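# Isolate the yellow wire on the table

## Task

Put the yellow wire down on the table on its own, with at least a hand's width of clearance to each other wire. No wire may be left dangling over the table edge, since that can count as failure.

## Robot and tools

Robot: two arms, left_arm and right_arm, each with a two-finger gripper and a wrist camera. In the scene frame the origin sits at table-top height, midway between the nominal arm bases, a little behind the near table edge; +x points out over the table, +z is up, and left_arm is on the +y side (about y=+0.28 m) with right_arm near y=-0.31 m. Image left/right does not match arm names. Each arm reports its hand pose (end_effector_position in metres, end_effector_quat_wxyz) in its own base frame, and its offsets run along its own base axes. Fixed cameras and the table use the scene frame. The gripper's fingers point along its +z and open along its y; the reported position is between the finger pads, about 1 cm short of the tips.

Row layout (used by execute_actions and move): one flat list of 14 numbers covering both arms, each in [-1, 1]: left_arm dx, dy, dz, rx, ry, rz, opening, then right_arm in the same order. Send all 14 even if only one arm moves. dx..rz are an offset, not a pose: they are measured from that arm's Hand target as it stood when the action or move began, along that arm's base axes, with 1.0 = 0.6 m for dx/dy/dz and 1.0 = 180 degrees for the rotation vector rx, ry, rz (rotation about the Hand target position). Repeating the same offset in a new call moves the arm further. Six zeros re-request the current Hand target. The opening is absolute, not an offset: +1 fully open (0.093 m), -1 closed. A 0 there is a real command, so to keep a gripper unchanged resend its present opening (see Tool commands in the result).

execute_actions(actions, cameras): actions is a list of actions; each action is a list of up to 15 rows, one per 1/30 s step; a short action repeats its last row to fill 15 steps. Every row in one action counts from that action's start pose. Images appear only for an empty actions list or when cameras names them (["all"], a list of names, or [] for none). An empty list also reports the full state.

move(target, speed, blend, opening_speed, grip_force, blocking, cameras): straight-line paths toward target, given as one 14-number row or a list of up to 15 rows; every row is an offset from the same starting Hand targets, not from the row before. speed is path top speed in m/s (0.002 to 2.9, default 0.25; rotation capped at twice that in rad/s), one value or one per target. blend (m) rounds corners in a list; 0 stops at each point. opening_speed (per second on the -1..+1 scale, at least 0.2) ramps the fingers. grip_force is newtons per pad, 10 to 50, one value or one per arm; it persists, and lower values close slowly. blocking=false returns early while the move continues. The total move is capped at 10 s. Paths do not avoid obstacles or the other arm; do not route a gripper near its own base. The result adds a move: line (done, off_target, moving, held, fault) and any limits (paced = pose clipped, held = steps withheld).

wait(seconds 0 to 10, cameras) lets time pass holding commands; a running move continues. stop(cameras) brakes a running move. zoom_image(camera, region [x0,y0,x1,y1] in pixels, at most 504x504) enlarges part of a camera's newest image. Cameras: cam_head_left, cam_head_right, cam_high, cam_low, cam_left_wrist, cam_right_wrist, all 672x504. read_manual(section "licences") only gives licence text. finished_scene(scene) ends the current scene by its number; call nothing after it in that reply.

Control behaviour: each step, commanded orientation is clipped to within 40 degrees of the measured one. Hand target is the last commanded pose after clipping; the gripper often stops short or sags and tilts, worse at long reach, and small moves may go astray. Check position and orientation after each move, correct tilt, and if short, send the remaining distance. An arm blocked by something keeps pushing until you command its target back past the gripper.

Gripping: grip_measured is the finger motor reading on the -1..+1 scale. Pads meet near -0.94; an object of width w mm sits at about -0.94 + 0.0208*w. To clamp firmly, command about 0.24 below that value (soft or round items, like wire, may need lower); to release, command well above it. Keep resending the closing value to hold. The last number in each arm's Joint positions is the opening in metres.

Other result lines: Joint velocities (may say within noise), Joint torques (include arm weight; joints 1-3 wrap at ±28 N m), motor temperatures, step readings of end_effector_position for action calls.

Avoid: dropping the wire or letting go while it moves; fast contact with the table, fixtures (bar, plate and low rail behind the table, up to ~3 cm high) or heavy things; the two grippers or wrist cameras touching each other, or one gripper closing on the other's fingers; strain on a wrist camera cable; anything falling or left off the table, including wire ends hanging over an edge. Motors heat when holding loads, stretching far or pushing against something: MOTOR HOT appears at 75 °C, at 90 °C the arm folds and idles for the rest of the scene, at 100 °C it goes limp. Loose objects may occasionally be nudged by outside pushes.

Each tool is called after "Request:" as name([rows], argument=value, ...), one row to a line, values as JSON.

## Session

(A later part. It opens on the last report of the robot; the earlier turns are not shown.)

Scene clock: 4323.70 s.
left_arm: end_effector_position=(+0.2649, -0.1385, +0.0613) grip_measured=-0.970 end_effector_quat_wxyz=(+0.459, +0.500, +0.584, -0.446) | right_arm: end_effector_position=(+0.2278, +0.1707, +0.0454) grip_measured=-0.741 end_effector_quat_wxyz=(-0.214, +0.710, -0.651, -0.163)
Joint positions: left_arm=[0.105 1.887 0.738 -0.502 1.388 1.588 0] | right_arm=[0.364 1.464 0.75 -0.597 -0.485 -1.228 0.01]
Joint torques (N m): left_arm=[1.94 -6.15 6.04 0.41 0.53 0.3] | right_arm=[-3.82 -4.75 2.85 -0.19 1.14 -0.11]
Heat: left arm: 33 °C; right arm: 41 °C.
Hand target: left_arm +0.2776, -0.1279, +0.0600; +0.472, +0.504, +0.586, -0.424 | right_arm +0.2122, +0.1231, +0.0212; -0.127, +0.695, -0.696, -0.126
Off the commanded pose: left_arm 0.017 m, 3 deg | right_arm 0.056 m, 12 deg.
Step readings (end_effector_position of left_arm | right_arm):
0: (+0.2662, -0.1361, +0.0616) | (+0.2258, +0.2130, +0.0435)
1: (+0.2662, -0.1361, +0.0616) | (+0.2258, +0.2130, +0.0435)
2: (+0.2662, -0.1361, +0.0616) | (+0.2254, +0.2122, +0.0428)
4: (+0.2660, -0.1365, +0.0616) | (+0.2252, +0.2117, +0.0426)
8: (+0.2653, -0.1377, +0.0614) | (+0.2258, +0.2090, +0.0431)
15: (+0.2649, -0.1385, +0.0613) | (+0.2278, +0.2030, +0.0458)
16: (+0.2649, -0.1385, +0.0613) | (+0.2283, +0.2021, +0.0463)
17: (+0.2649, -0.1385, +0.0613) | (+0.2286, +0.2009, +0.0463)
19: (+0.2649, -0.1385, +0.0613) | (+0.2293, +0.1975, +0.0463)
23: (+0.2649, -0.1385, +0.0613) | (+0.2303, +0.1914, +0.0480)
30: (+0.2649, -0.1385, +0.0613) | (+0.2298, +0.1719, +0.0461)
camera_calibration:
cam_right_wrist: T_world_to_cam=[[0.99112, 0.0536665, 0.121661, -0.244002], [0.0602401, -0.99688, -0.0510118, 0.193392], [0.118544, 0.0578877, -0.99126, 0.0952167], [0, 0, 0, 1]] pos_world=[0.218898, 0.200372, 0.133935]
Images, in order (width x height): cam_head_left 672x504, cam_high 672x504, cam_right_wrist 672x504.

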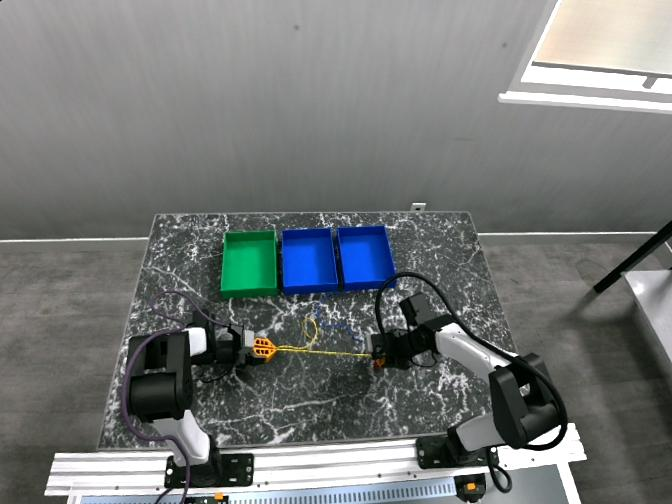

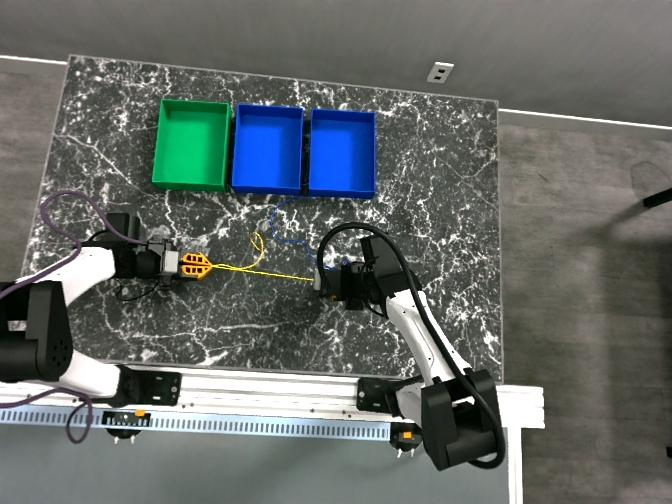

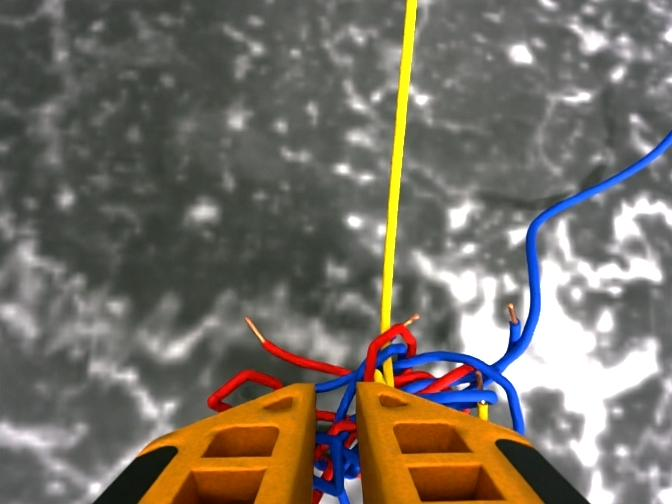

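Request:
move(target=[0,0,0,0,0,0,-1, 0.02,0.085,0.14,0,0,0,-0.5], speed=0.15, opening_speed=0.8, cameras=["cam_right_wrist", "cam_high"])

Scene clock: 4349.83 s.
left_arm: end_effector_position=(+0.2680, -0.1324, +0.0613) grip_measured=-0.970 end_effector_quat_wxyz=(+0.464, +0.493, +0.589, -0.441) | right_arm: end_effector_position=(+0.2234, +0.1757, +0.1008) grip_measured=-0.502 end_effector_quat_wxyz=(-0.134, +0.700, -0.689, -0.130)
Joint positions: left_arm=[0.128 1.887 0.738 -0.502 1.388 1.588 0] | right_arm=[0.473 1.453 1.032 -0.97 -0.331 -1.084 0.021]
Joint torques (N m): left_arm=[0.09 -6.09 6.09 0.4 0.53 0.3] | right_arm=[1.11 -5.03 7.95 0.54 -0.19 0.14]
Heat: left arm: 33 °C; right arm: 41 °C.
Hand target: left_arm +0.2776, -0.1279, +0.0600; +0.472, +0.504, +0.586, -0.424 | right_arm +0.2242, +0.1742, +0.1052; -0.127, +0.695, -0.696, -0.126
Off the commanded pose: left_arm 0.011 m, 3 deg | right_arm 0.005 m, 1 deg.
move: off_target (left_arm)
camera_calibration:
cam_right_wrist: T_world_to_cam=[[0.999108, 0.0129595, 0.0401829, -0.233084], [0.00837844, -0.993657, 0.112145, 0.19611], [0.0413813, -0.111708, -0.992879, 0.1976], [0, 0, 0, 1]] pos_world=[0.223056, 0.219961, 0.183567]
Images, in order (width x height): cam_high 672x504, cam_right_wrist 672x504.

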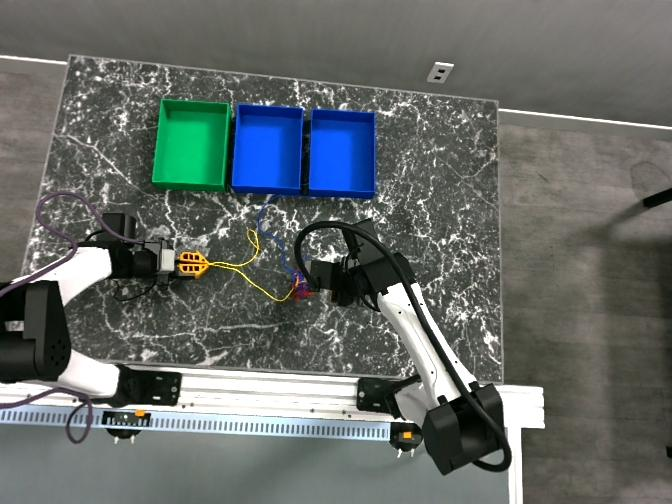

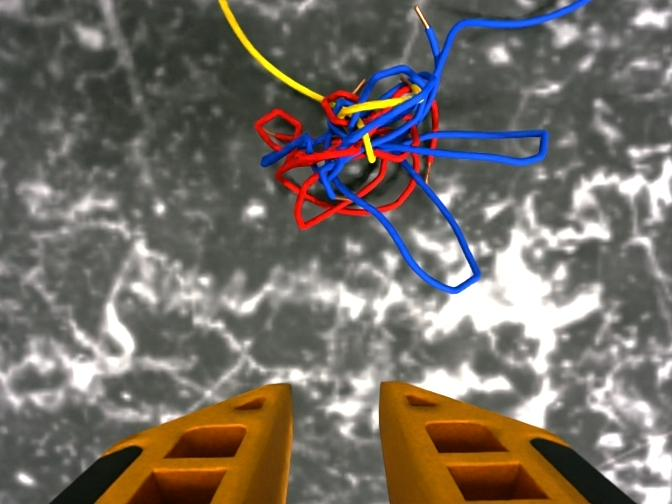

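Request:
zoom_image(camera="cam_right_wrist", region=[220, 20, 480, 280])

Scaled by 1.938 from the camera's 672x504 image, which has a finer 960x720 frame.

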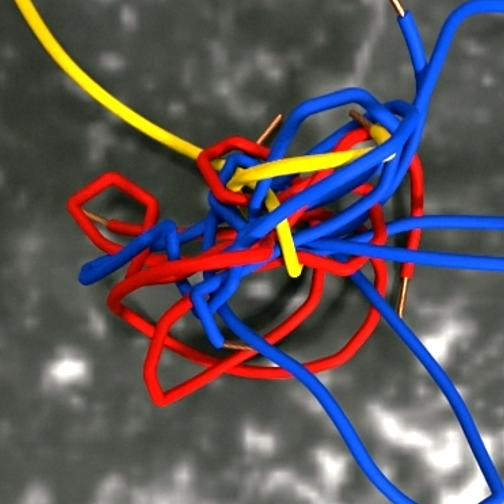

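Request:
move(target=[0,0,0,0,0,0,-1, -0.032,0.1697,-0.025,-0.1,0,0,-0.1], speed=0.2, cameras=["cam_right_wrist"])

Scene clock: 4391.60 s.
left_arm: end_effector_position=(+0.2680, -0.1324, +0.0613) grip_measured=-0.970 end_effector_quat_wxyz=(+0.464, +0.493, +0.589, -0.441) | right_arm: end_effector_position=(+0.2026, +0.2755, +0.0864) grip_measured=-0.102 end_effector_quat_wxyz=(-0.020, +0.713, -0.701, -0.021)
Joint positions: left_arm=[0.128 1.887 0.738 -0.502 1.388 1.588 0] | right_arm=[0.919 1.809 1.404 -1.121 -0.036 -0.667 0.04]
Joint torques (N m): left_arm=[0.05 -6.05 6.05 0.41 0.53 0.31] | right_arm=[0.49 -7.12 7.98 0.29 0.01 0.16]
Heat: left arm: 33 °C; right arm: 45 °C.
Hand target: left_arm +0.2776, -0.1279, +0.0600; +0.472, +0.504, +0.586, -0.424 | right_arm +0.2050, +0.2760, +0.0902; -0.017, +0.706, -0.707, -0.015
Off the commanded pose: left_arm 0.011 m, 3 deg | right_arm 0.004 m, 1 deg.
move: off_target (left_arm)
camera_calibration:
cam_right_wrist: T_world_to_cam=[[0.999253, 0.0243451, 0.0300289, -0.2153], [0.00960196, -0.908751, 0.417228, 0.24706], [0.0374463, -0.416628, -0.908306, 0.2728], [0, 0, 0, 1]] pos_world=[0.202552, 0.343414, 0.15117]
Images, in order (width x height): cam_right_wrist 672x504.

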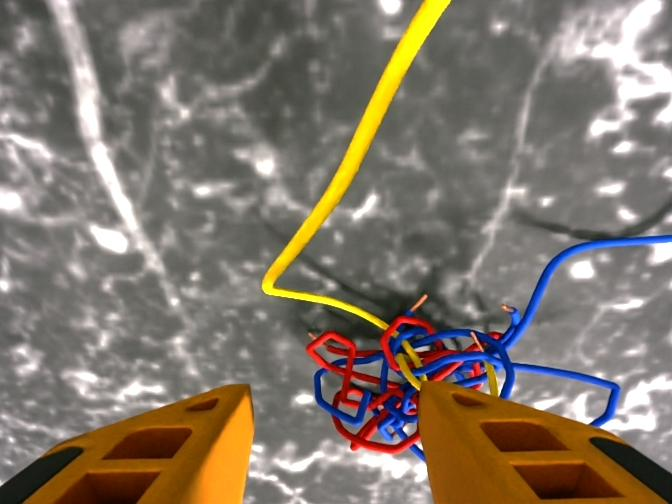

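Request:
move([
  [0,0,0,0,0,0,-1, -0.01,0.018,0,0,0,0,-0.1],
  [0,0,0,0,0,0,-1, -0.01,0.018,-0.086,0,0,0,-0.1],
], speed=0.15, blend=[0.005, 0], cameras=["cam_right_wrist"])

Scene clock: 4419.63 s.
left_arm: end_effector_position=(+0.2680, -0.1324, +0.0613) grip_measured=-0.970 end_effector_quat_wxyz=(+0.464, +0.493, +0.589, -0.441) | right_arm: end_effector_position=(+0.1962, +0.2850, +0.0406) grip_measured=-0.102 end_effector_quat_wxyz=(-0.011, +0.712, -0.702, -0.019)
Joint positions: left_arm=[0.128 1.887 0.738 -0.502 1.388 1.588 0] | right_arm=[0.951 1.881 1.31 -0.972 -0.034 -0.633 0.04]
Joint torques (N m): left_arm=[0.09 -6.09 6.09 0.41 0.54 0.3] | right_arm=[0.81 -7.92 5.09 0.72 -0.04 0.2]
Heat: left arm: 33 °C; right arm: 45 °C.
Hand target: left_arm +0.2776, -0.1279, +0.0600; +0.472, +0.504, +0.586, -0.424 | right_arm +0.1990, +0.2867, +0.0386; -0.016, +0.706, -0.707, -0.015
Off the commanded pose: left_arm 0.011 m, 3 deg | right_arm 0.004 m, 1 deg.
move: off_target (left_arm)
camera_calibration:
cam_right_wrist: T_world_to_cam=[[0.999536, 0.0233518, 0.0195581, -0.207052], [0.012656, -0.902422, 0.430667, 0.271837], [0.0277065, -0.43022, -0.902299, 0.240919], [0, 0, 0, 1]] pos_world=[0.196841, 0.353795, 0.104359]
Images, in order (width x height): cam_right_wrist 672x504.

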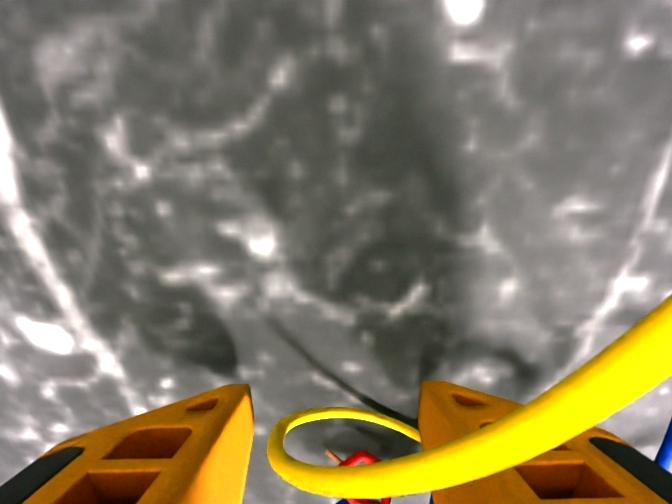

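Request:
move([
  [0,0,0,0,0,0,-1, 0,0,-0.0085,0,0,0,-0.1],
  [0,0,0,0,0,0,-1, 0,0,-0.0085,0,0,0,-0.8],
], speed=0.15, opening_speed=0.8, cameras=["cam_right_wrist"])

Scene clock: 4436.87 s.
left_arm: end_effector_position=(+0.2680, -0.1324, +0.0613) grip_measured=-0.970 end_effector_quat_wxyz=(+0.464, +0.493, +0.589, -0.441) | right_arm: end_effector_position=(+0.1987, +0.2885, +0.0390) grip_measured=-0.798 end_effector_quat_wxyz=(-0.021, +0.712, -0.702, -0.020)
Joint positions: left_arm=[0.128 1.887 0.738 -0.502 1.388 1.588 0] | right_arm=[0.951 1.881 1.302 -0.944 -0.033 -0.633 0.007]
Joint torques (N m): left_arm=[0.06 -6.08 6.08 0.4 0.53 0.3] | right_arm=[0.83 -7.3 4.66 0.66 0.01 0.16]
Heat: left arm: 33 °C; right arm: 43 °C.
Hand target: left_arm +0.2776, -0.1279, +0.0600; +0.472, +0.504, +0.586, -0.424 | right_arm +0.1990, +0.2867, +0.0334; -0.016, +0.706, -0.707, -0.015
Off the commanded pose: left_arm 0.011 m, 3 deg | right_arm 0.006 m, 1 deg.
move: off_target (left_arm)
camera_calibration:
cam_right_wrist: T_world_to_cam=[[0.999218, 0.0228885, 0.0322259, -0.21], [0.00742002, -0.909408, 0.41584, 0.279276], [0.0388244, -0.415275, -0.908867, 0.234621], [0, 0, 0, 1]] pos_world=[0.198654, 0.356214, 0.103873]
Images, in order (width x height): cam_right_wrist 672x504.

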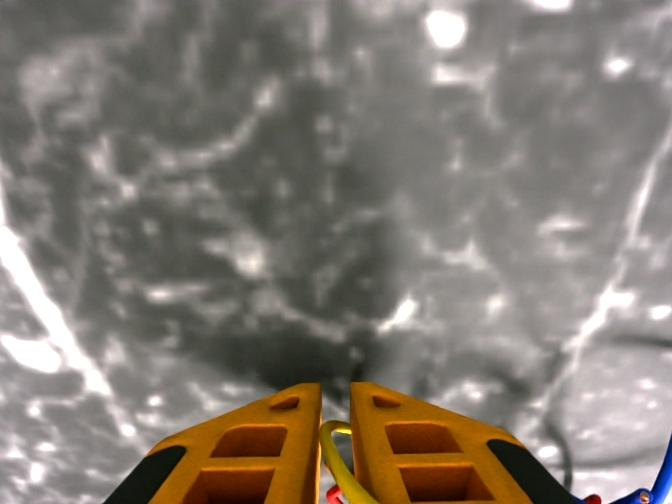

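Request:
execute_actions(actions=[], cameras=["cam_high", "cam_low", "cam_head_right", "cam_left_wrist"])

Scene clock: 4445.47 s.
left_arm: end_effector_position=(+0.2680, -0.1324, +0.0613) grip_measured=-0.970 end_effector_quat_wxyz=(+0.464, +0.493, +0.589, -0.441) | right_arm: end_effector_position=(+0.1987, +0.2885, +0.0390) grip_measured=-0.798 end_effector_quat_wxyz=(-0.021, +0.712, -0.702, -0.020)
Joint positions: left_arm=[0.128 1.887 0.738 -0.502 1.388 1.588 0] | right_arm=[0.951 1.881 1.302 -0.944 -0.033 -0.633 0.007]
Joint velocities: within noise
Joint torques (N m): left_arm=[0.12 -6.09 6.11 0.42 0.54 0.29] | right_arm=[0.92 -7.32 4.7 0.66 -0.02 0.19]
Motor temperatures (°C): left_arm=[26 33 33 27 26 28 28] | right_arm=[27 38 43 28 27 25 26]
Heat: left arm: 33 °C; right arm: 43 °C.
Hand target: left_arm +0.2776, -0.1279, +0.0600; +0.472, +0.504, +0.586, -0.424 | right_arm +0.1990, +0.2867, +0.0334; -0.016, +0.706, -0.707, -0.015
Tool commands: left_gripper/opening=-1.0 right_gripper/opening=-0.8
Off the commanded pose: left_arm 0.011 m, 3 deg | right_arm 0.006 m, 1 deg.
camera_calibration:
cam_left_wrist: T_world_to_cam=[[-0.992695, -0.116768, 0.0303589, 0.2483], [-0.0928595, 0.578803, -0.810163, 0.188641], [0.0770289, -0.807064, -0.585418, -0.00968427], [0, 0, 0, 1]] pos_world=[0.26475, -0.0880082, 0.139622]
Images, in order (width x height): cam_head_right 672x504, cam_high 672x504, cam_low 672x504, cam_left_wrist 672x504.

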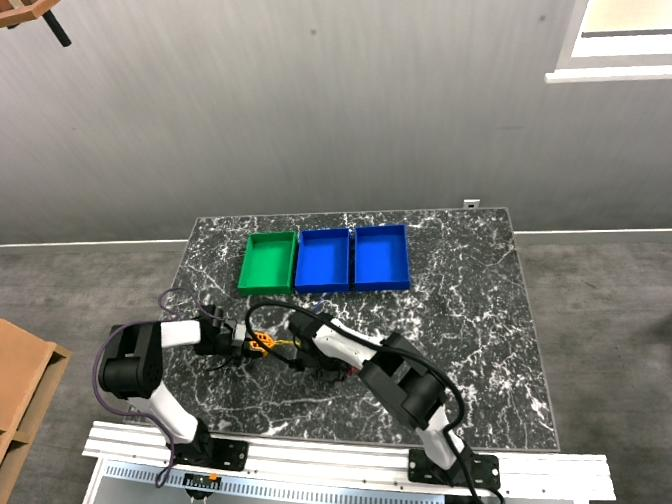

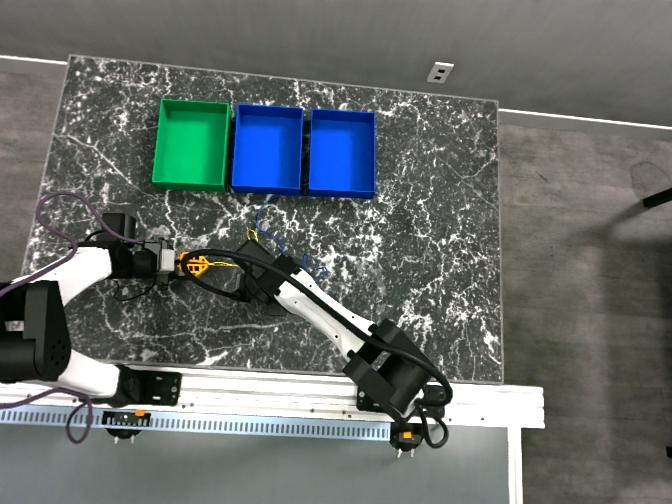

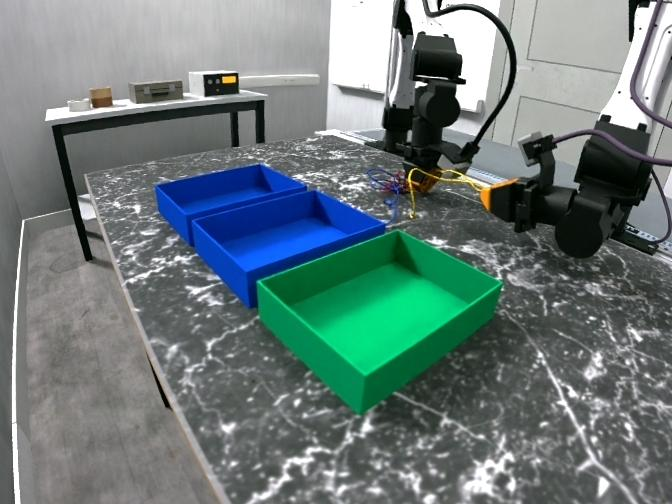

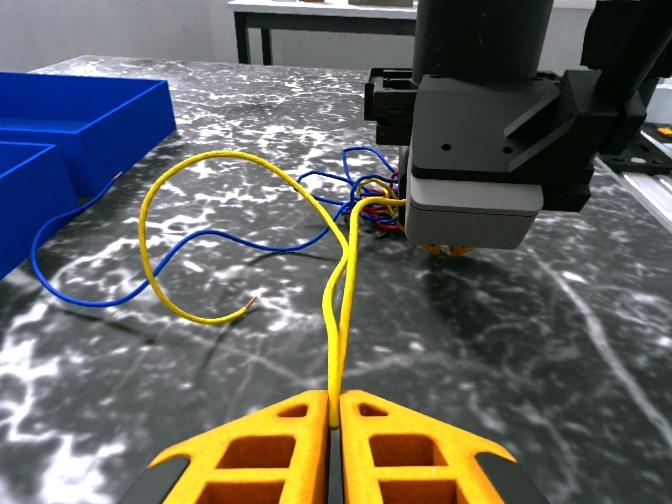

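Request:
execute_actions([
  [[0,0,0,0,0,0,-1,0,-0.004,-0.001,0,0,0,-0.8],[0,0,0,0,0,0,-1,0,-0.008,-0.002,0,0,0,-0.8],[0,0,0,0,0,0,-1,0,-0.012,-0.003,0,0,0,-0.8],[0,0,0,0,0,0,-1,0,-0.016,-0.004,0,0,0,-0.8],[0,0,0,0,0,0,-1,0,-0.02,-0.005,0,0,0,-0.8],[0,0,0,0,0,0,-1,0,-0.024,-0.005,0,0,0,-0.8],[0,0,0,0,0,0,-1,0,-0.028,-0.005,0,0,0,-0.8],[0,0,0,0,0,0,-1,0,-0.032,-0.005,0,0,0,-0.8],[0,0,0,0,0,0,-1,0,-0.036,-0.005,0,0,0,-0.8],[0,0,0,0,0,0,-1,0,-0.04,-0.005,0,0,0,-0.8],[0,0,0,0,0,0,-1,0,-0.044,-0.005,0,0,0,-0.8],[0,0,0,0,0,0,-1,0,-0.048,-0.005,0,0,0,-0.8],[0,0,0,0,0,0,-1,0,-0.052,-0.005,0,0,0,-0.8],[0,0,0,0,0,0,-1,0,-0.056,-0.005,0,0,0,-0.8],[0,0,0,0,0,0,-1,0,-0.06,-0.005,0,0,0,-0.8]],
  [[0,0,0,0,0,0,-1,0,-0.004,0,0,0,0,-0.8],[0,0,0,0,0,0,-1,0,-0.008,0,0,0,0,-0.8],[0,0,0,0,0,0,-1,0,-0.012,0,0,0,0,-0.8],[0,0,0,0,0,0,-1,0,-0.016,0,0,0,0,-0.8],[0,0,0,0,0,0,-1,0,-0.02,0,0,0,0,-0.8],[0,0,0,0,0,0,-1,0,-0.024,0,0,0,0,-0.8],[0,0,0,0,0,0,-1,0,-0.028,0,0,0,0,-0.8],[0,0,0,0,0,0,-1,0,-0.032,0,0,0,0,-0.8],[0,0,0,0,0,0,-1,0,-0.036,0,0,0,0,-0.8],[0,0,0,0,0,0,-1,0,-0.04,0,0,0,0,-0.8],[0,0,0,0,0,0,-1,0,-0.044,0,0,0,0,-0.8],[0,0,0,0,0,0,-1,0,-0.048,0,0,0,0,-0.8],[0,0,0,0,0,0,-1,0,-0.052,0,0,0,0,-0.8],[0,0,0,0,0,0,-1,0,-0.056,0,0,0,0,-0.8],[0,0,0,0,0,0,-1,0,-0.06,0,0,0,0,-0.8]],
], cameras=["cam_right_wrist", "cam_left_wrist"])

Scene clock: 4492.03 s.
left_arm: end_effector_position=(+0.2680, -0.1324, +0.0613) grip_measured=-0.970 end_effector_quat_wxyz=(+0.464, +0.493, +0.589, -0.441) | right_arm: end_effector_position=(+0.2049, +0.2397, +0.0328) grip_measured=-0.798 end_effector_quat_wxyz=(-0.049, +0.708, -0.704, -0.031)
Joint positions: left_arm=[0.128 1.887 0.738 -0.502 1.388 1.588 0] | right_arm=[0.833 1.722 1.071 -0.819 -0.057 -0.741 0.007]
Joint torques (N m): left_arm=[0.12 -6.11 6.08 0.42 0.53 0.31] | right_arm=[-1.5 -8.34 3.32 0.11 0.14 -0.2]
Heat: left arm: 33 °C; right arm: 42 °C.
Hand target: left_arm +0.2776, -0.1279, +0.0600; +0.472, +0.504, +0.586, -0.424 | right_arm +0.1990, +0.2148, +0.0305; -0.017, +0.706, -0.707, -0.015
Off the commanded pose: left_arm 0.011 m, 3 deg | right_arm 0.026 m, 4 deg.
Step readings (end_effector_position of left_arm | right_arm):
0: (+0.2680, -0.1324, +0.0613) | (+0.1987, +0.2885, +0.0390)
1: (+0.2680, -0.1324, +0.0613) | (+0.1984, +0.2879, +0.0383)
2: (+0.2680, -0.1324, +0.0613) | (+0.1983, +0.2879, +0.0375)
4: (+0.2680, -0.1324, +0.0613) | (+0.1978, +0.2871, +0.0351)
8: (+0.2680, -0.1324, +0.0613) | (+0.1987, +0.2849, +0.0345)
15: (+0.2680, -0.1324, +0.0613) | (+0.1991, +0.2786, +0.0345)
16: (+0.2680, -0.1324, +0.0613) | (+0.1992, +0.2762, +0.0342)
17: (+0.2680, -0.1324, +0.0613) | (+0.1998, +0.2747, +0.0342)
19: (+0.2680, -0.1324, +0.0613) | (+0.2005, +0.2702, +0.0339)
23: (+0.2680, -0.1324, +0.0613) | (+0.2017, +0.2605, +0.0335)
30: (+0.2680, -0.1324, +0.0613) | (+0.2040, +0.2445, +0.0327)
camera_calibration:
cam_left_wrist: T_world_to_cam=[[-0.992695, -0.116768, 0.0303589, 0.2483], [-0.0928595, 0.578803, -0.810163, 0.188641], [0.0770289, -0.807064, -0.585418, -0.00968427], [0, 0, 0, 1]] pos_world=[0.26475, -0.0880082, 0.139622]
cam_right_wrist: T_world_to_cam=[[0.998316, 0.0108999, 0.0569845, -0.212618], [-0.010738, -0.930512, 0.366105, 0.247888], [0.0570153, -0.3661, -0.928827, 0.193621], [0, 0, 0, 1]] pos_world=[0.203882, 0.303865, 0.101203]
Images, in order (width x height): cam_left_wrist 672x504, cam_right_wrist 672x504.

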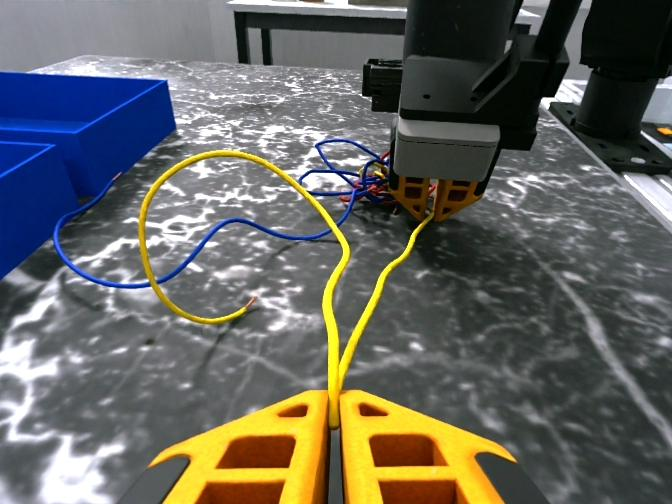

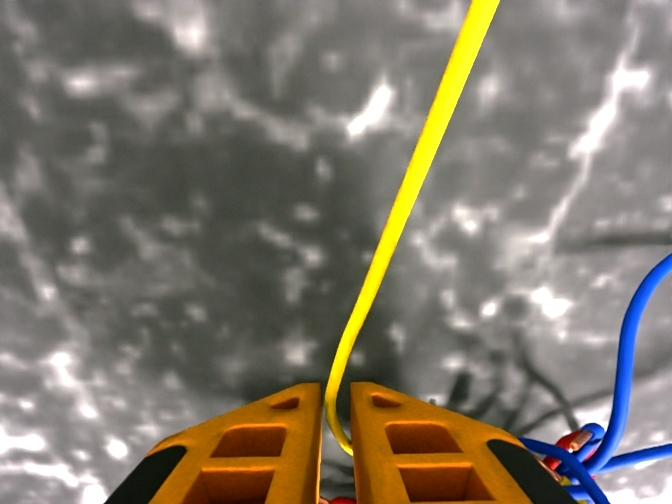

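Request:
execute_actions([
  [[0,0,0,0,0,0,-1,0,-0.004,0,0,0,0,-0.8],[0,0,0,0,0,0,-1,0,-0.008,0,0,0,0,-0.8],[0,0,0,0,0,0,-1,0,-0.012,0,0,0,0,-0.8],[0,0,0,0,0,0,-1,0,-0.016,0,0,0,0,-0.8],[0,0,0,0,0,0,-1,0,-0.02,0,0,0,0,-0.8],[0,0,0,0,0,0,-1,0,-0.024,0,0,0,0,-0.8],[0,0,0,0,0,0,-1,0,-0.028,0,0,0,0,-0.8],[0,0,0,0,0,0,-1,0,-0.032,0,0,0,0,-0.8],[0,0,0,0,0,0,-1,0,-0.036,0,0,0,0,-0.8],[0,0,0,0,0,0,-1,0,-0.04,0,0,0,0,-0.8],[0,0,0,0,0,0,-1,0,-0.044,0,0,0,0,-0.8],[0,0,0,0,0,0,-1,0,-0.048,0,0,0,0,-0.8],[0,0,0,0,0,0,-1,0,-0.052,0,0,0,0,-0.8],[0,0,0,0,0,0,-1,0,-0.056,0,0,0,0,-0.8],[0,0,0,0,0,0,-1,0,-0.06,0,0,0,0,-0.8]],
  [[0,0,0,0,0,0,-1,0,-0.004,0,0,0,0,-0.8],[0,0,0,0,0,0,-1,0,-0.008,0,0,0,0,-0.8],[0,0,0,0,0,0,-1,0,-0.012,0,0,0,0,-0.8],[0,0,0,0,0,0,-1,0,-0.016,0,0,0,0,-0.8],[0,0,0,0,0,0,-1,0,-0.02,0,0,0,0,-0.8],[0,0,0,0,0,0,-1,0,-0.024,0,0,0,0,-0.8],[0,0,0,0,0,0,-1,0,-0.028,0,0,0,0,-0.8],[0,0,0,0,0,0,-1,0,-0.032,0,0,0,0,-0.8],[0,0,0,0,0,0,-1,0,-0.036,0,0,0,0,-0.8],[0,0,0,0,0,0,-1,0,-0.04,0,0,0,0,-0.8],[0,0,0,0,0,0,-1,0,-0.044,0,0,0,0,-0.8],[0,0,0,0,0,0,-1,0,-0.048,0,0,0,0,-0.8],[0,0,0,0,0,0,-1,0,-0.052,0,0,0,0,-0.8],[0,0,0,0,0,0,-1,0,-0.056,0,0,0,0,-0.8],[0,0,0,0,0,0,-1,0,-0.06,0,0,0,0,-0.8]],
], cameras=["cam_right_wrist", "cam_left_wrist"])

Scene clock: 4520.33 s.
left_arm: end_effector_position=(+0.2657, -0.1369, +0.0613) grip_measured=-0.970 end_effector_quat_wxyz=(+0.460, +0.498, +0.585, -0.445) | right_arm: end_effector_position=(+0.2224, +0.1998, +0.0431) grip_measured=-0.798 end_effector_quat_wxyz=(-0.112, +0.717, -0.687, -0.047)
Joint positions: left_arm=[0.112 1.887 0.738 -0.502 1.388 1.588 0] | right_arm=[0.662 1.555 0.913 -0.719 -0.125 -0.939 0.007]
Joint torques (N m): left_arm=[1.55 -6.09 6.04 0.4 0.53 0.31] | right_arm=[-3.38 -6.74 2.5 -0.72 0.76 -0.18]
Heat: left arm: 33 °C; right arm: 41 °C.
Hand target: left_arm +0.2776, -0.1279, +0.0600; +0.472, +0.504, +0.586, -0.424 | right_arm +0.1990, +0.1427, +0.0305; -0.017, +0.706, -0.708, -0.015
Off the commanded pose: left_arm 0.015 m, 3 deg | right_arm 0.063 m, 12 deg.
Step readings (end_effector_position of left_arm | right_arm):
0: (+0.2680, -0.1324, +0.0613) | (+0.2049, +0.2397, +0.0328)
1: (+0.2680, -0.1324, +0.0613) | (+0.2051, +0.2393, +0.0329)
2: (+0.2680, -0.1324, +0.0613) | (+0.2049, +0.2390, +0.0331)
4: (+0.2680, -0.1324, +0.0613) | (+0.2053, +0.2360, +0.0328)
8: (+0.2674, -0.1336, +0.0613) | (+0.2086, +0.2317, +0.0329)
15: (+0.2672, -0.1340, +0.0613) | (+0.2133, +0.2204, +0.0347)
16: (+0.2670, -0.1344, +0.0613) | (+0.2135, +0.2194, +0.0351)
17: (+0.2668, -0.1348, +0.0613) | (+0.2144, +0.2183, +0.0358)
19: (+0.2666, -0.1353, +0.0613) | (+0.2158, +0.2165, +0.0367)
23: (+0.2664, -0.1357, +0.0613) | (+0.2178, +0.2112, +0.0381)
30: (+0.2660, -0.1365, +0.0613) | (+0.2216, +0.2014, +0.0417)
camera_calibration:
cam_left_wrist: T_world_to_cam=[[-0.994526, -0.0999838, 0.0303372, 0.248271], [-0.0830526, 0.580294, -0.810162, 0.18859], [0.0633985, -0.808247, -0.585421, -0.00962442], [0, 0, 0, 1]] pos_world=[0.263186, -0.0923933, 0.139622]
cam_right_wrist: T_world_to_cam=[[0.991166, 0.0350501, 0.127914, -0.236506], [0.000848702, -0.966105, 0.25815, 0.216311], [0.132626, -0.255761, -0.957599, 0.149947], [0, 0, 0, 1]] pos_world=[0.214346, 0.255619, 0.118]
Images, in order (width x height): cam_left_wrist 672x504, cam_right_wrist 672x504.

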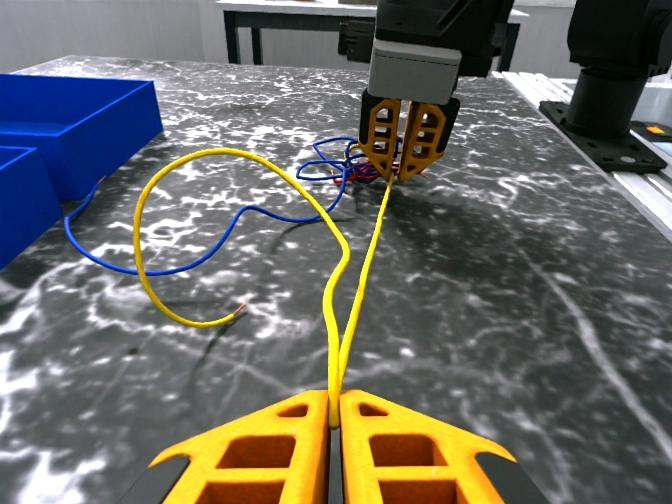

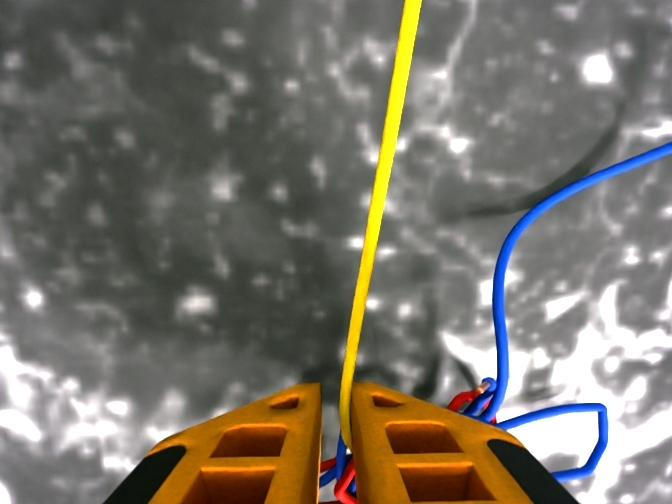

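Request:
execute_actions([
  [[0,0,0,0,0,0,-1,0,-0.002,-0.006,0,0,0,-0.8],[0,0,0,0,0,0,-1,0,-0.004,-0.012,0,0,0,-0.8],[0,0,0,0,0,0,-1,0,-0.006,-0.018,0,0,0,-0.8],[0,0,0,0,0,0,-1,0,-0.01,-0.02,0,0,0,-0.8],[0,0,0,0,0,0,-1,0,-0.014,-0.02,0,0,0,-0.8],[0,0,0,0,0,0,-1,0,-0.018,-0.02,0,0,0,-0.8],[0,0,0,0,0,0,-1,0,-0.022,-0.02,0,0,0,-0.8],[0,0,0,0,0,0,-1,0,-0.026,-0.02,0,0,0,-0.8],[0,0,0,0,0,0,-1,0,-0.03,-0.02,0,0,0,-0.8],[0,0,0,0,0,0,-1,0,-0.034,-0.02,0,0,0,-0.8],[0,0,0,0,0,0,-1,0,-0.038,-0.02,0,0,0,-0.8],[0,0,0,0,0,0,-1,0,-0.042,-0.02,0,0,0,-0.8],[0,0,0,0,0,0,-1,0,-0.046,-0.02,0,0,0,-0.8],[0,0,0,0,0,0,-1,0,-0.05,-0.02,0,0,0,-0.8],[0,0,0,0,0,0,-1,0,-0.05,-0.02,0,0,0,-0.8]],
], cameras=["cam_right_wrist", "cam_left_wrist"])

Scene clock: 4539.80 s.
left_arm: end_effector_position=(+0.2645, -0.1393, +0.0613) grip_measured=-0.970 end_effector_quat_wxyz=(+0.458, +0.501, +0.583, -0.447) | right_arm: end_effector_position=(+0.2278, +0.1899, +0.0422) grip_measured=-0.798 end_effector_quat_wxyz=(-0.149, +0.726, -0.669, -0.062)
Joint positions: left_arm=[0.102 1.887 0.738 -0.502 1.388 1.588 0] | right_arm=[0.588 1.504 0.841 -0.643 -0.189 -1.04 0.007]
Joint torques (N m): left_arm=[2.26 -6.17 6.02 0.41 0.54 0.31] | right_arm=[-5.11 -5.31 1.78 -1 1.32 -0.14]
Heat: left arm: 33 °C; right arm: 40 °C.
Hand target: left_arm +0.2776, -0.1279, +0.0600; +0.472, +0.504, +0.586, -0.424 | right_arm +0.1990, +0.1127, +0.0185; -0.016, +0.706, -0.707, -0.015
Off the commanded pose: left_arm 0.017 m, 3 deg | right_arm 0.086 m, 17 deg.
Step readings (end_effector_position of left_arm | right_arm):
0: (+0.2657, -0.1369, +0.0613) | (+0.2224, +0.1998, +0.0431)
1: (+0.2657, -0.1369, +0.0613) | (+0.2223, +0.1998, +0.0427)
2: (+0.2657, -0.1369, +0.0613) | (+0.2221, +0.1995, +0.0417)
4: (+0.2655, -0.1373, +0.0613) | (+0.2211, +0.1998, +0.0393)
8: (+0.2651, -0.1381, +0.0613) | (+0.2217, +0.1983, +0.0387)
15: (+0.2645, -0.1393, +0.0613) | (+0.2272, +0.1912, +0.0415)
camera_calibration:
cam_left_wrist: T_world_to_cam=[[-0.995407, -0.0907997, 0.0303356, 0.248295], [-0.0776916, 0.581039, -0.810159, 0.18863], [0.055936, -0.808795, -0.585425, -0.00967891], [0, 0, 0, 1]] pos_world=[0.262351, -0.0948847, 0.139622]
cam_right_wrist: T_world_to_cam=[[0.984473, 0.061913, 0.164253, -0.246474], [0.030353, -0.981679, 0.188107, 0.206226], [0.17289, -0.1802, -0.968317, 0.122761], [0, 0, 0, 1]] pos_world=[0.215164, 0.239829, 0.120563]
Images, in order (width x height): cam_left_wrist 672x504, cam_right_wrist 672x504.

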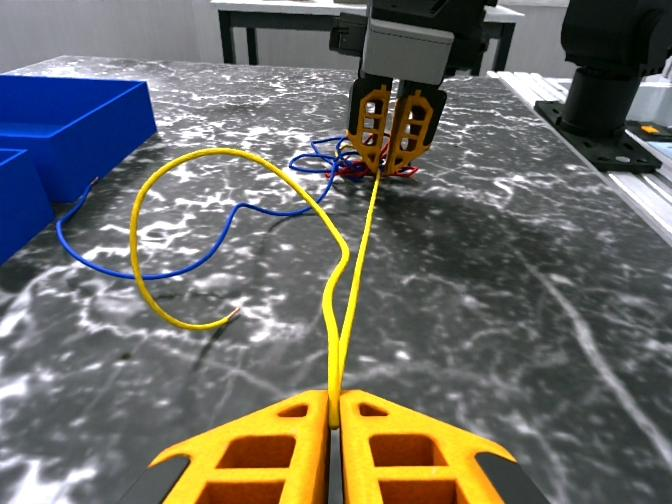

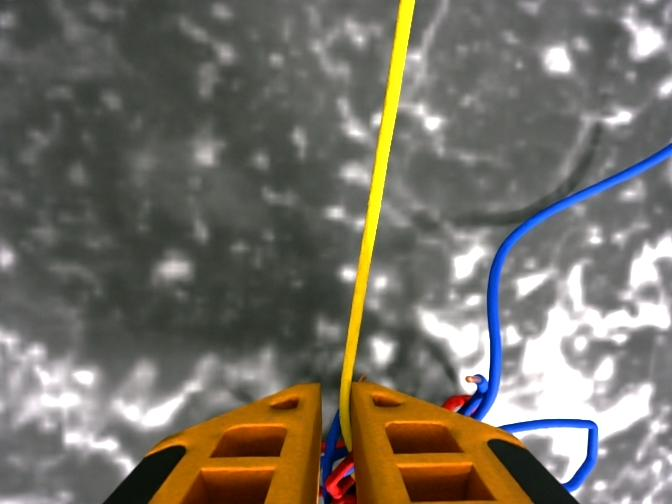

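Request:
execute_actions([
  [[0,0,0,0,0,0,-1,0,0.03,0,0,0,0,-0.8],[0,0,0,0,0,0,-1,0,0.06,0,0,0,0,-0.8],[0,0,0,0,0,0,-1,0,0.09,0,0,0,0,-0.8],[0,0,0,0,0,0,-1,0,0.11,0,0,0,0,-0.8],[0,0,0,0,0,0,-1,0,0.11,0,0,0,0,-0.8],[0,0,0,0,0,0,-1,0,0.1,0,0,0,0,-0.8],[0,0,0,0,0,0,-1,0,0.08,0,0,0,0,-0.8],[0,0,0,0,0,0,-1,0,0.06,0,0,0,0,-0.8],[0,0,0,0,0,0,-1,0,0.03,0,0,0,0,-0.8],[0,0,0,0,0,0,-1,0,0.0,0,0,0,0,-0.8],[0,0,0,0,0,0,-1,0,-0.02,0,0,0,0,-0.8],[0,0,0,0,0,0,-1,0,-0.03,0,0,0,0,-0.8],[0,0,0,0,0,0,-1,0,-0.03,0,0,0,0,-0.8],[0,0,0,0,0,0,-1,0,-0.02,0,0,0,0,-0.8],[0,0,0,0,0,0,-1,0,-0.015,0,0,0,0,-0.8]],
  [[0,0,0,0,0,0,-1,0,0.03,0,0,0,0,-0.8],[0,0,0,0,0,0,-1,0,0.06,0,0,0,0,-0.8],[0,0,0,0,0,0,-1,0,0.09,0,0,0,0,-0.8],[0,0,0,0,0,0,-1,0,0.11,0,0,0,0,-0.8],[0,0,0,0,0,0,-1,0,0.11,0,0,0,0,-0.8],[0,0,0,0,0,0,-1,0,0.1,0,0,0,0,-0.8],[0,0,0,0,0,0,-1,0,0.08,0,0,0,0,-0.8],[0,0,0,0,0,0,-1,0,0.06,0,0,0,0,-0.8],[0,0,0,0,0,0,-1,0,0.03,0,0,0,0,-0.8],[0,0,0,0,0,0,-1,0,0.0,0,0,0,0,-0.8],[0,0,0,0,0,0,-1,0,-0.02,0,0,0,0,-0.8],[0,0,0,0,0,0,-1,0,-0.03,0,0,0,0,-0.8],[0,0,0,0,0,0,-1,0,-0.03,0,0,0,0,-0.8],[0,0,0,0,0,0,-1,0,-0.02,0,0,0,0,-0.8],[0,0,0,0,0,0,-1,0,-0.015,0,0,0,0,-0.8]],
], cameras=["cam_right_wrist", "cam_left_wrist"])

Scene clock: 4563.03 s.
left_arm: end_effector_position=(+0.2626, -0.1421, +0.0596) grip_measured=-0.970 end_effector_quat_wxyz=(+0.453, +0.503, +0.582, -0.451) | right_arm: end_effector_position=(+0.2320, +0.1739, +0.0454) grip_measured=-0.798 end_effector_quat_wxyz=(-0.162, +0.725, -0.666, -0.062)
Joint positions: left_arm=[0.092 1.893 0.738 -0.503 1.387 1.588 0] | right_arm=[0.519 1.463 0.81 -0.642 -0.215 -1.106 0.007]
Joint torques (N m): left_arm=[3.04 -6.87 5.93 0.42 0.54 0.29] | right_arm=[-5.56 -4.62 2.11 -1.08 1.58 -0.21]
Heat: left arm: 33 °C; right arm: 39 °C.
Hand target: left_arm +0.2776, -0.1280, +0.0600; +0.472, +0.504, +0.586, -0.424 | right_arm +0.1990, +0.0947, +0.0185; -0.017, +0.706, -0.707, -0.015
Off the commanded pose: left_arm 0.021 m, 4 deg | right_arm 0.090 m, 18 deg.
Step readings (end_effector_position of left_arm | right_arm):
0: (+0.2645, -0.1393, +0.0613) | (+0.2278, +0.1899, +0.0422)
1: (+0.2645, -0.1393, +0.0613) | (+0.2280, +0.1906, +0.0427)
2: (+0.2645, -0.1393, +0.0613) | (+0.2275, +0.1932, +0.0436)
4: (+0.2649, -0.1385, +0.0613) | (+0.2243, +0.1993, +0.0410)
8: (+0.2666, -0.1353, +0.0613) | (+0.2178, +0.2055, +0.0321)
15: (+0.2634, -0.1405, +0.0596) | (+0.2342, +0.1794, +0.0445)
16: (+0.2634, -0.1405, +0.0596) | (+0.2348, +0.1795, +0.0454)
17: (+0.2634, -0.1405, +0.0596) | (+0.2338, +0.1815, +0.0449)
19: (+0.2641, -0.1393, +0.0596) | (+0.2286, +0.1888, +0.0420)
23: (+0.2660, -0.1357, +0.0596) | (+0.2222, +0.1988, +0.0351)
30: (+0.2626, -0.1421, +0.0596) | (+0.2330, +0.1741, +0.0459)
camera_calibration:
cam_left_wrist: T_world_to_cam=[[-0.996108, -0.080032, 0.0369282, 0.247453], [-0.0768032, 0.582567, -0.809146, 0.188658], [0.0432444, -0.808833, -0.586446, -0.00935825], [0, 0, 0, 1]] pos_world=[0.261384, -0.0976708, 0.138025]
cam_right_wrist: T_world_to_cam=[[0.981264, 0.0593293, 0.183304, -0.249902], [0.0280308, -0.985245, 0.168836, 0.191841], [0.190616, -0.160535, -0.968449, 0.114691], [0, 0, 0, 1]] pos_world=[0.21798, 0.222249, 0.124491]
Images, in order (width x height): cam_left_wrist 672x504, cam_right_wrist 672x504.

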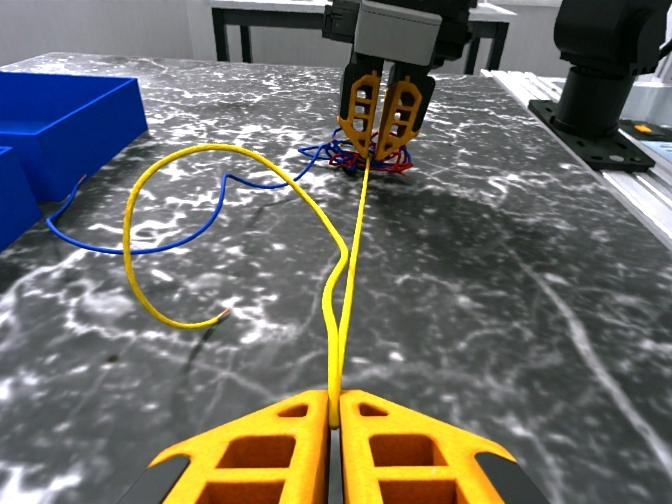

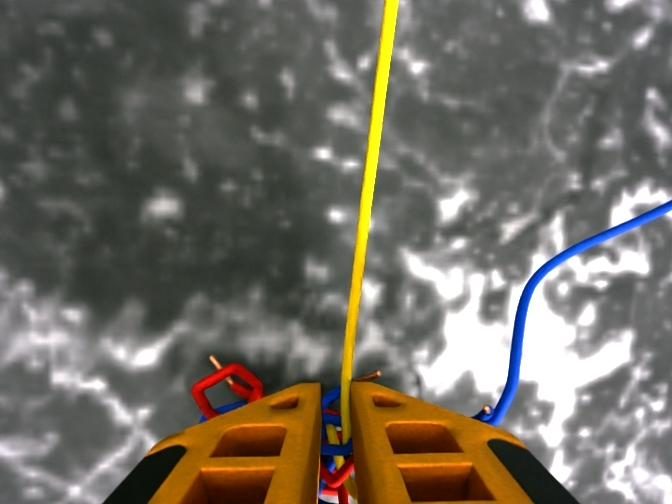

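Request:
execute_actions([
  [[0,0,0,0,0,0,-1,0,0.03,0,0,0,0,-0.78],[0,0,0,0,0,0,-1,0,0.06,0,0,0,0,-0.78],[0,0,0,0,0,0,-1,0,0.09,0,0,0,0,-0.78],[0,0,0,0,0,0,-1,0,0.11,0,0,0,0,-0.78],[0,0,0,0,0,0,-1,0,0.11,0,0,0,0,-0.78],[0,0,0,0,0,0,-1,0,0.1,-0.003,0,0,0,-0.78],[0,0,0,0,0,0,-1,0,0.08,-0.006,0,0,0,-0.78],[0,0,0,0,0,0,-1,0,0.06,-0.01,0,0,0,-0.78],[0,0,0,0,0,0,-1,0,0.03,-0.015,0,0,0,-0.78],[0,0,0,0,0,0,-1,0,0.0,-0.02,0,0,0,-0.78],[0,0,0,0,0,0,-1,0,-0.02,-0.025,0,0,0,-0.78],[0,0,0,0,0,0,-1,0,-0.03,-0.025,0,0,0,-0.78],[0,0,0,0,0,0,-1,0,-0.03,-0.025,0,0,0,-0.78],[0,0,0,0,0,0,-1,0,-0.02,-0.02,0,0,0,-0.78],[0,0,0,0,0,0,-1,0,-0.015,-0.01,0,0,0,-0.78]],
  [[0,0,0,0,0,0,-1,0,0.03,0.005,0,0,0,-0.78],[0,0,0,0,0,0,-1,0,0.06,0.01,0,0,0,-0.78],[0,0,0,0,0,0,-1,0,0.09,0.01,0,0,0,-0.78],[0,0,0,0,0,0,-1,0,0.11,0.01,0,0,0,-0.78],[0,0,0,0,0,0,-1,0,0.11,0.01,0,0,0,-0.78],[0,0,0,0,0,0,-1,0,0.1,0.005,0,0,0,-0.78],[0,0,0,0,0,0,-1,0,0.08,0,0,0,0,-0.78],[0,0,0,0,0,0,-1,0,0.06,-0.005,0,0,0,-0.78],[0,0,0,0,0,0,-1,0,0.03,-0.01,0,0,0,-0.78],[0,0,0,0,0,0,-1,0,0.0,-0.015,0,0,0,-0.78],[0,0,0,0,0,0,-1,0,-0.02,-0.015,0,0,0,-0.78],[0,0,0,0,0,0,-1,0,-0.03,-0.015,0,0,0,-0.78],[0,0,0,0,0,0,-1,0,-0.03,-0.015,0,0,0,-0.78],[0,0,0,0,0,0,-1,0,-0.02,-0.01,0,0,0,-0.78],[0,0,0,0,0,0,-1,0,-0.015,0,0,0,0,-0.78]],
], cameras=["cam_right_wrist", "cam_left_wrist"])

Scene clock: 4601.20 s.
left_arm: end_effector_position=(+0.2612, -0.1446, +0.0596) grip_measured=-0.970 end_effector_quat_wxyz=(+0.451, +0.505, +0.580, -0.453) | right_arm: end_effector_position=(+0.2317, +0.1694, +0.0426) grip_measured=-0.781 end_effector_quat_wxyz=(-0.183, +0.732, -0.652, -0.076)
Joint positions: left_arm=[0.082 1.893 0.738 -0.503 1.387 1.588 0] | right_arm=[0.473 1.441 0.764 -0.597 -0.272 -1.172 0.008]
Joint torques (N m): left_arm=[3.73 -6.89 5.86 0.41 0.54 0.27] | right_arm=[-6.69 -4.29 2.26 -1.26 2.1 -0.24]
Motor temperatures (°C): left_arm=[27 33 33 27 26 28 28] | right_arm=[28 37 38 28 30 25 26]
Heat: left arm: 33 °C; right arm: 38 °C.
Hand target: left_arm +0.2776, -0.1280, +0.0600; +0.472, +0.504, +0.586, -0.424 | right_arm +0.1990, +0.0768, +0.0125; -0.017, +0.706, -0.707, -0.015
Off the commanded pose: left_arm 0.023 m, 4 deg | right_arm 0.103 m, 22 deg.
Step readings (end_effector_position of left_arm | right_arm):
0: (+0.2626, -0.1421, +0.0596) | (+0.2320, +0.1739, +0.0454)
1: (+0.2626, -0.1421, +0.0596) | (+0.2315, +0.1746, +0.0454)
2: (+0.2626, -0.1421, +0.0596) | (+0.2302, +0.1768, +0.0454)
4: (+0.2637, -0.1401, +0.0596) | (+0.2261, +0.1838, +0.0431)
8: (+0.2658, -0.1361, +0.0596) | (+0.2215, +0.1924, +0.0360)
15: (+0.2621, -0.1430, +0.0596) | (+0.2308, +0.1739, +0.0411)
16: (+0.2621, -0.1430, +0.0596) | (+0.2312, +0.1740, +0.0416)
17: (+0.2621, -0.1430, +0.0596) | (+0.2309, +0.1763, +0.0431)
19: (+0.2630, -0.1413, +0.0596) | (+0.2271, +0.1818, +0.0429)
23: (+0.2656, -0.1365, +0.0596) | (+0.2224, +0.1881, +0.0374)
30: (+0.2612, -0.1446, +0.0596) | (+0.2310, +0.1699, +0.0419)
camera_calibration:
cam_left_wrist: T_world_to_cam=[[-0.996788, -0.0708673, 0.0373091, 0.247464], [-0.0717513, 0.58325, -0.809117, 0.188793], [0.0355794, -0.809195, -0.586462, -0.00937337], [0, 0, 0, 1]] pos_world=[0.260548, -0.100161, 0.138026]
cam_right_wrist: T_world_to_cam=[[0.97643, 0.0803331, 0.200325, -0.251944], [0.0567247, -0.991039, 0.120931, 0.18414], [0.208245, -0.106717, -0.972237, 0.098358], [0, 0, 0, 1]] pos_world=[0.215077, 0.213226, 0.12383]
Images, in order (width x height): cam_left_wrist 672x504, cam_right_wrist 672x504.

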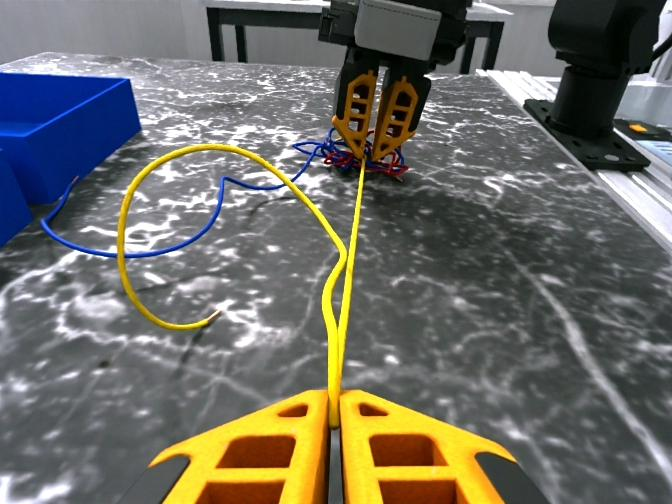

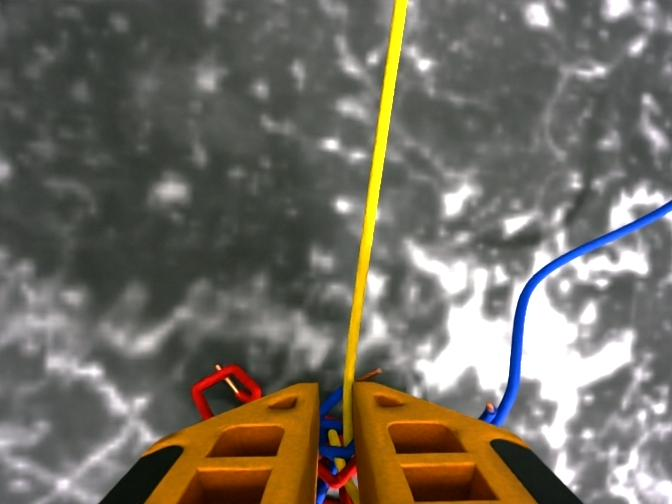

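Request:
move([
  [0,0,0,0,0,0,-1, 0.03,0.15,0.03,0,0,0,-0.5],
  [0,0,0,0,0,0,-1, 0.03,0.13,0.16,0,0,0,-0.5],
], speed=0.15, blend=[0.02, 0], opening_speed=0.8, cameras=["cam_right_wrist"])

Scene clock: 4610.77 s.
left_arm: end_effector_position=(+0.2692, -0.1291, +0.0596) grip_measured=-0.970 end_effector_quat_wxyz=(+0.464, +0.488, +0.594, -0.440) | right_arm: end_effector_position=(+0.2144, +0.1597, +0.0972) grip_measured=-0.502 end_effector_quat_wxyz=(-0.007, +0.714, -0.700, -0.022)
Joint positions: left_arm=[0.141 1.893 0.738 -0.503 1.387 1.588 0] | right_arm=[0.611 1.558 1.166 -1.173 -0.047 -0.98 0.021]
Joint torques (N m): left_arm=[-0.01 -6.68 6.02 0.42 0.56 0.31] | right_arm=[-0.5 -8.06 6.98 0.19 0.01 0.11]
Heat: left arm: 33 °C; right arm: 38 °C.
Hand target: left_arm +0.2776, -0.1280, +0.0600; +0.472, +0.504, +0.586, -0.424 | right_arm +0.2171, +0.1548, +0.1084; -0.017, +0.706, -0.707, -0.015
Off the commanded pose: left_arm 0.009 m, 3 deg | right_arm 0.013 m, 2 deg.
move: off_target (left_arm, right_arm)
camera_calibration:
cam_right_wrist: T_world_to_cam=[[0.999524, 0.0294682, 0.00915475, -0.223434], [0.0226506, -0.902132, 0.430865, 0.132046], [0.0209556, -0.430452, -0.90237, 0.239035], [0, 0, 0, 1]] pos_world=[0.215328, 0.228601, 0.16085]
Images, in order (width x height): cam_right_wrist 672x504.

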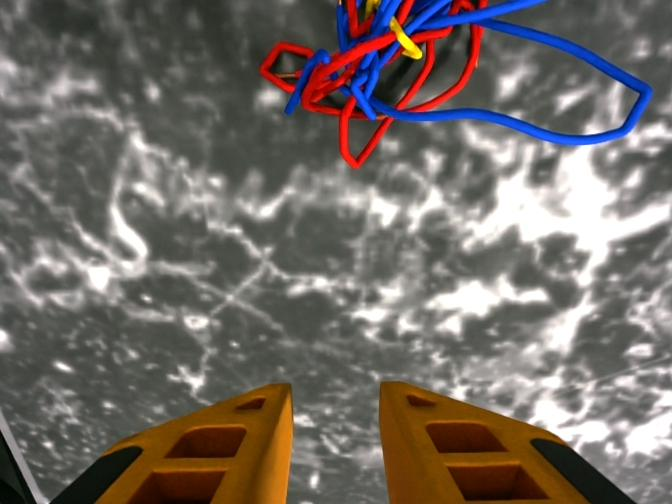

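Request:
move(target=[0,0,0,0,0,0,-1, 0,-0.03,0,0.22,0,0,-0.5], speed=0.2, cameras=["cam_right_wrist", "cam_left_wrist"])

Scene clock: 4618.03 s.
left_arm: end_effector_position=(+0.2692, -0.1291, +0.0596) grip_measured=-0.970 end_effector_quat_wxyz=(+0.464, +0.488, +0.594, -0.440) | right_arm: end_effector_position=(+0.2143, +0.1370, +0.1051) grip_measured=-0.502 end_effector_quat_wxyz=(-0.237, +0.657, -0.668, -0.256)
Joint positions: left_arm=[0.141 1.893 0.738 -0.503 1.387 1.588 0] | right_arm=[0.123 1.38 0.873 -0.983 -0.709 -1.401 0.021]
Joint torques (N m): left_arm=[0.01 -6.71 6.05 0.41 0.56 0.29] | right_arm=[-0.58 -5.33 4.97 0.77 -0.83 -0.23]
Heat: left arm: 33 °C; right arm: 39 °C.
Hand target: left_arm +0.2776, -0.1280, +0.0600; +0.472, +0.504, +0.586, -0.424 | right_arm +0.2170, +0.1367, +0.1084; -0.255, +0.659, -0.661, -0.254
Off the commanded pose: left_arm 0.009 m, 3 deg | right_arm 0.004 m, 2 deg.
move: off_target (left_arm)
camera_calibration:
cam_left_wrist: T_world_to_cam=[[-0.990966, -0.128815, 0.0373298, 0.247389], [-0.105625, 0.578091, -0.809107, 0.188791], [0.0826454, -0.805741, -0.586474, -0.00936412], [0, 0, 0, 1]] pos_world=[0.265869, -0.0848161, 0.138026]
cam_right_wrist: T_world_to_cam=[[0.999835, -0.0181392, -0.00101785, -0.215252], [-0.0179103, -0.974721, -0.222705, 0.19536], [0.00304758, 0.222686, -0.974885, 0.158324], [0, 0, 0, 1]] pos_world=[0.218233, 0.15126, 0.197636]
Images, in order (width x height): cam_left_wrist 672x504, cam_right_wrist 672x504.

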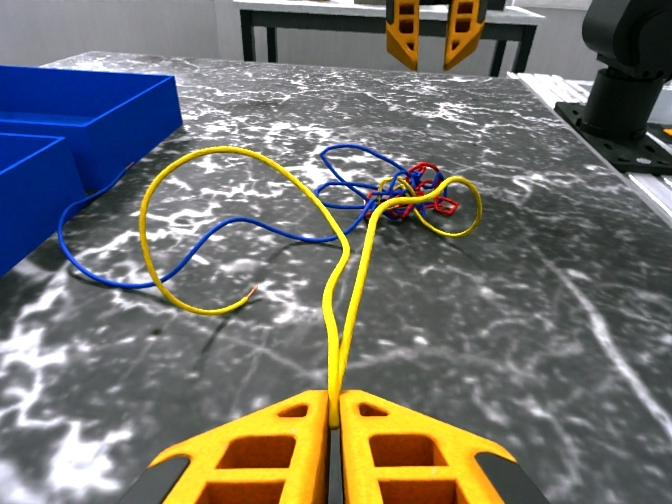

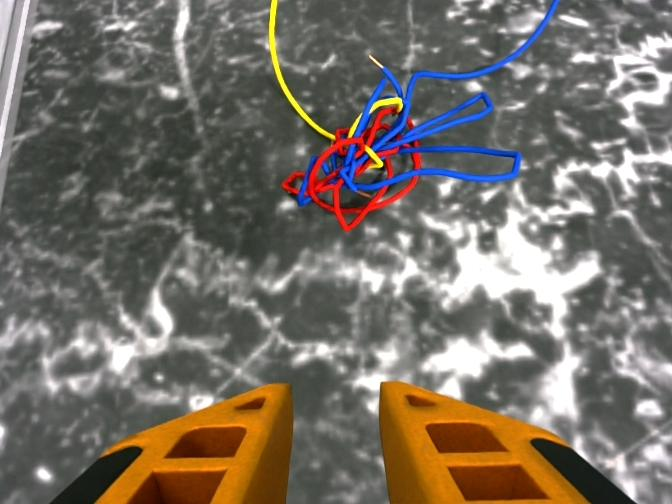

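Request:
zoom_image(camera="cam_right_wrist", region=[250, 60, 530, 260])

Request:
zoom_image(camera="cam_left_wrist", region=[300, 120, 500, 260])

Scaled by 1.800 from the camera's 672x504 image, which has a finer 960x720 frame.

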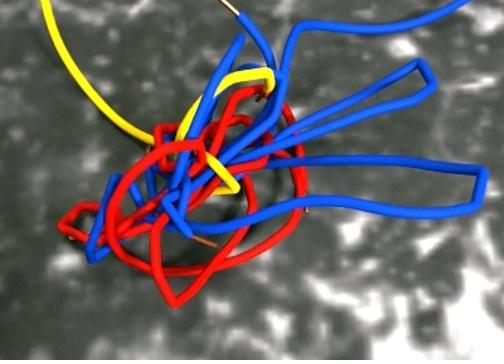

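Scaled by 2.520 from the camera's 672x504 image, which has a finer 960x720 frame.

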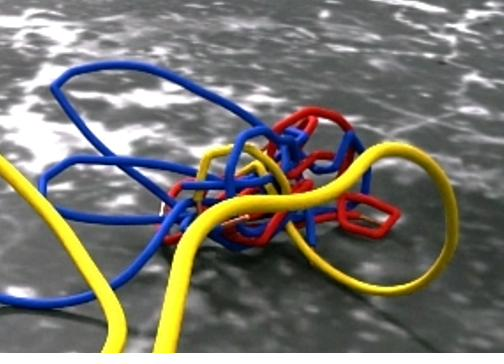

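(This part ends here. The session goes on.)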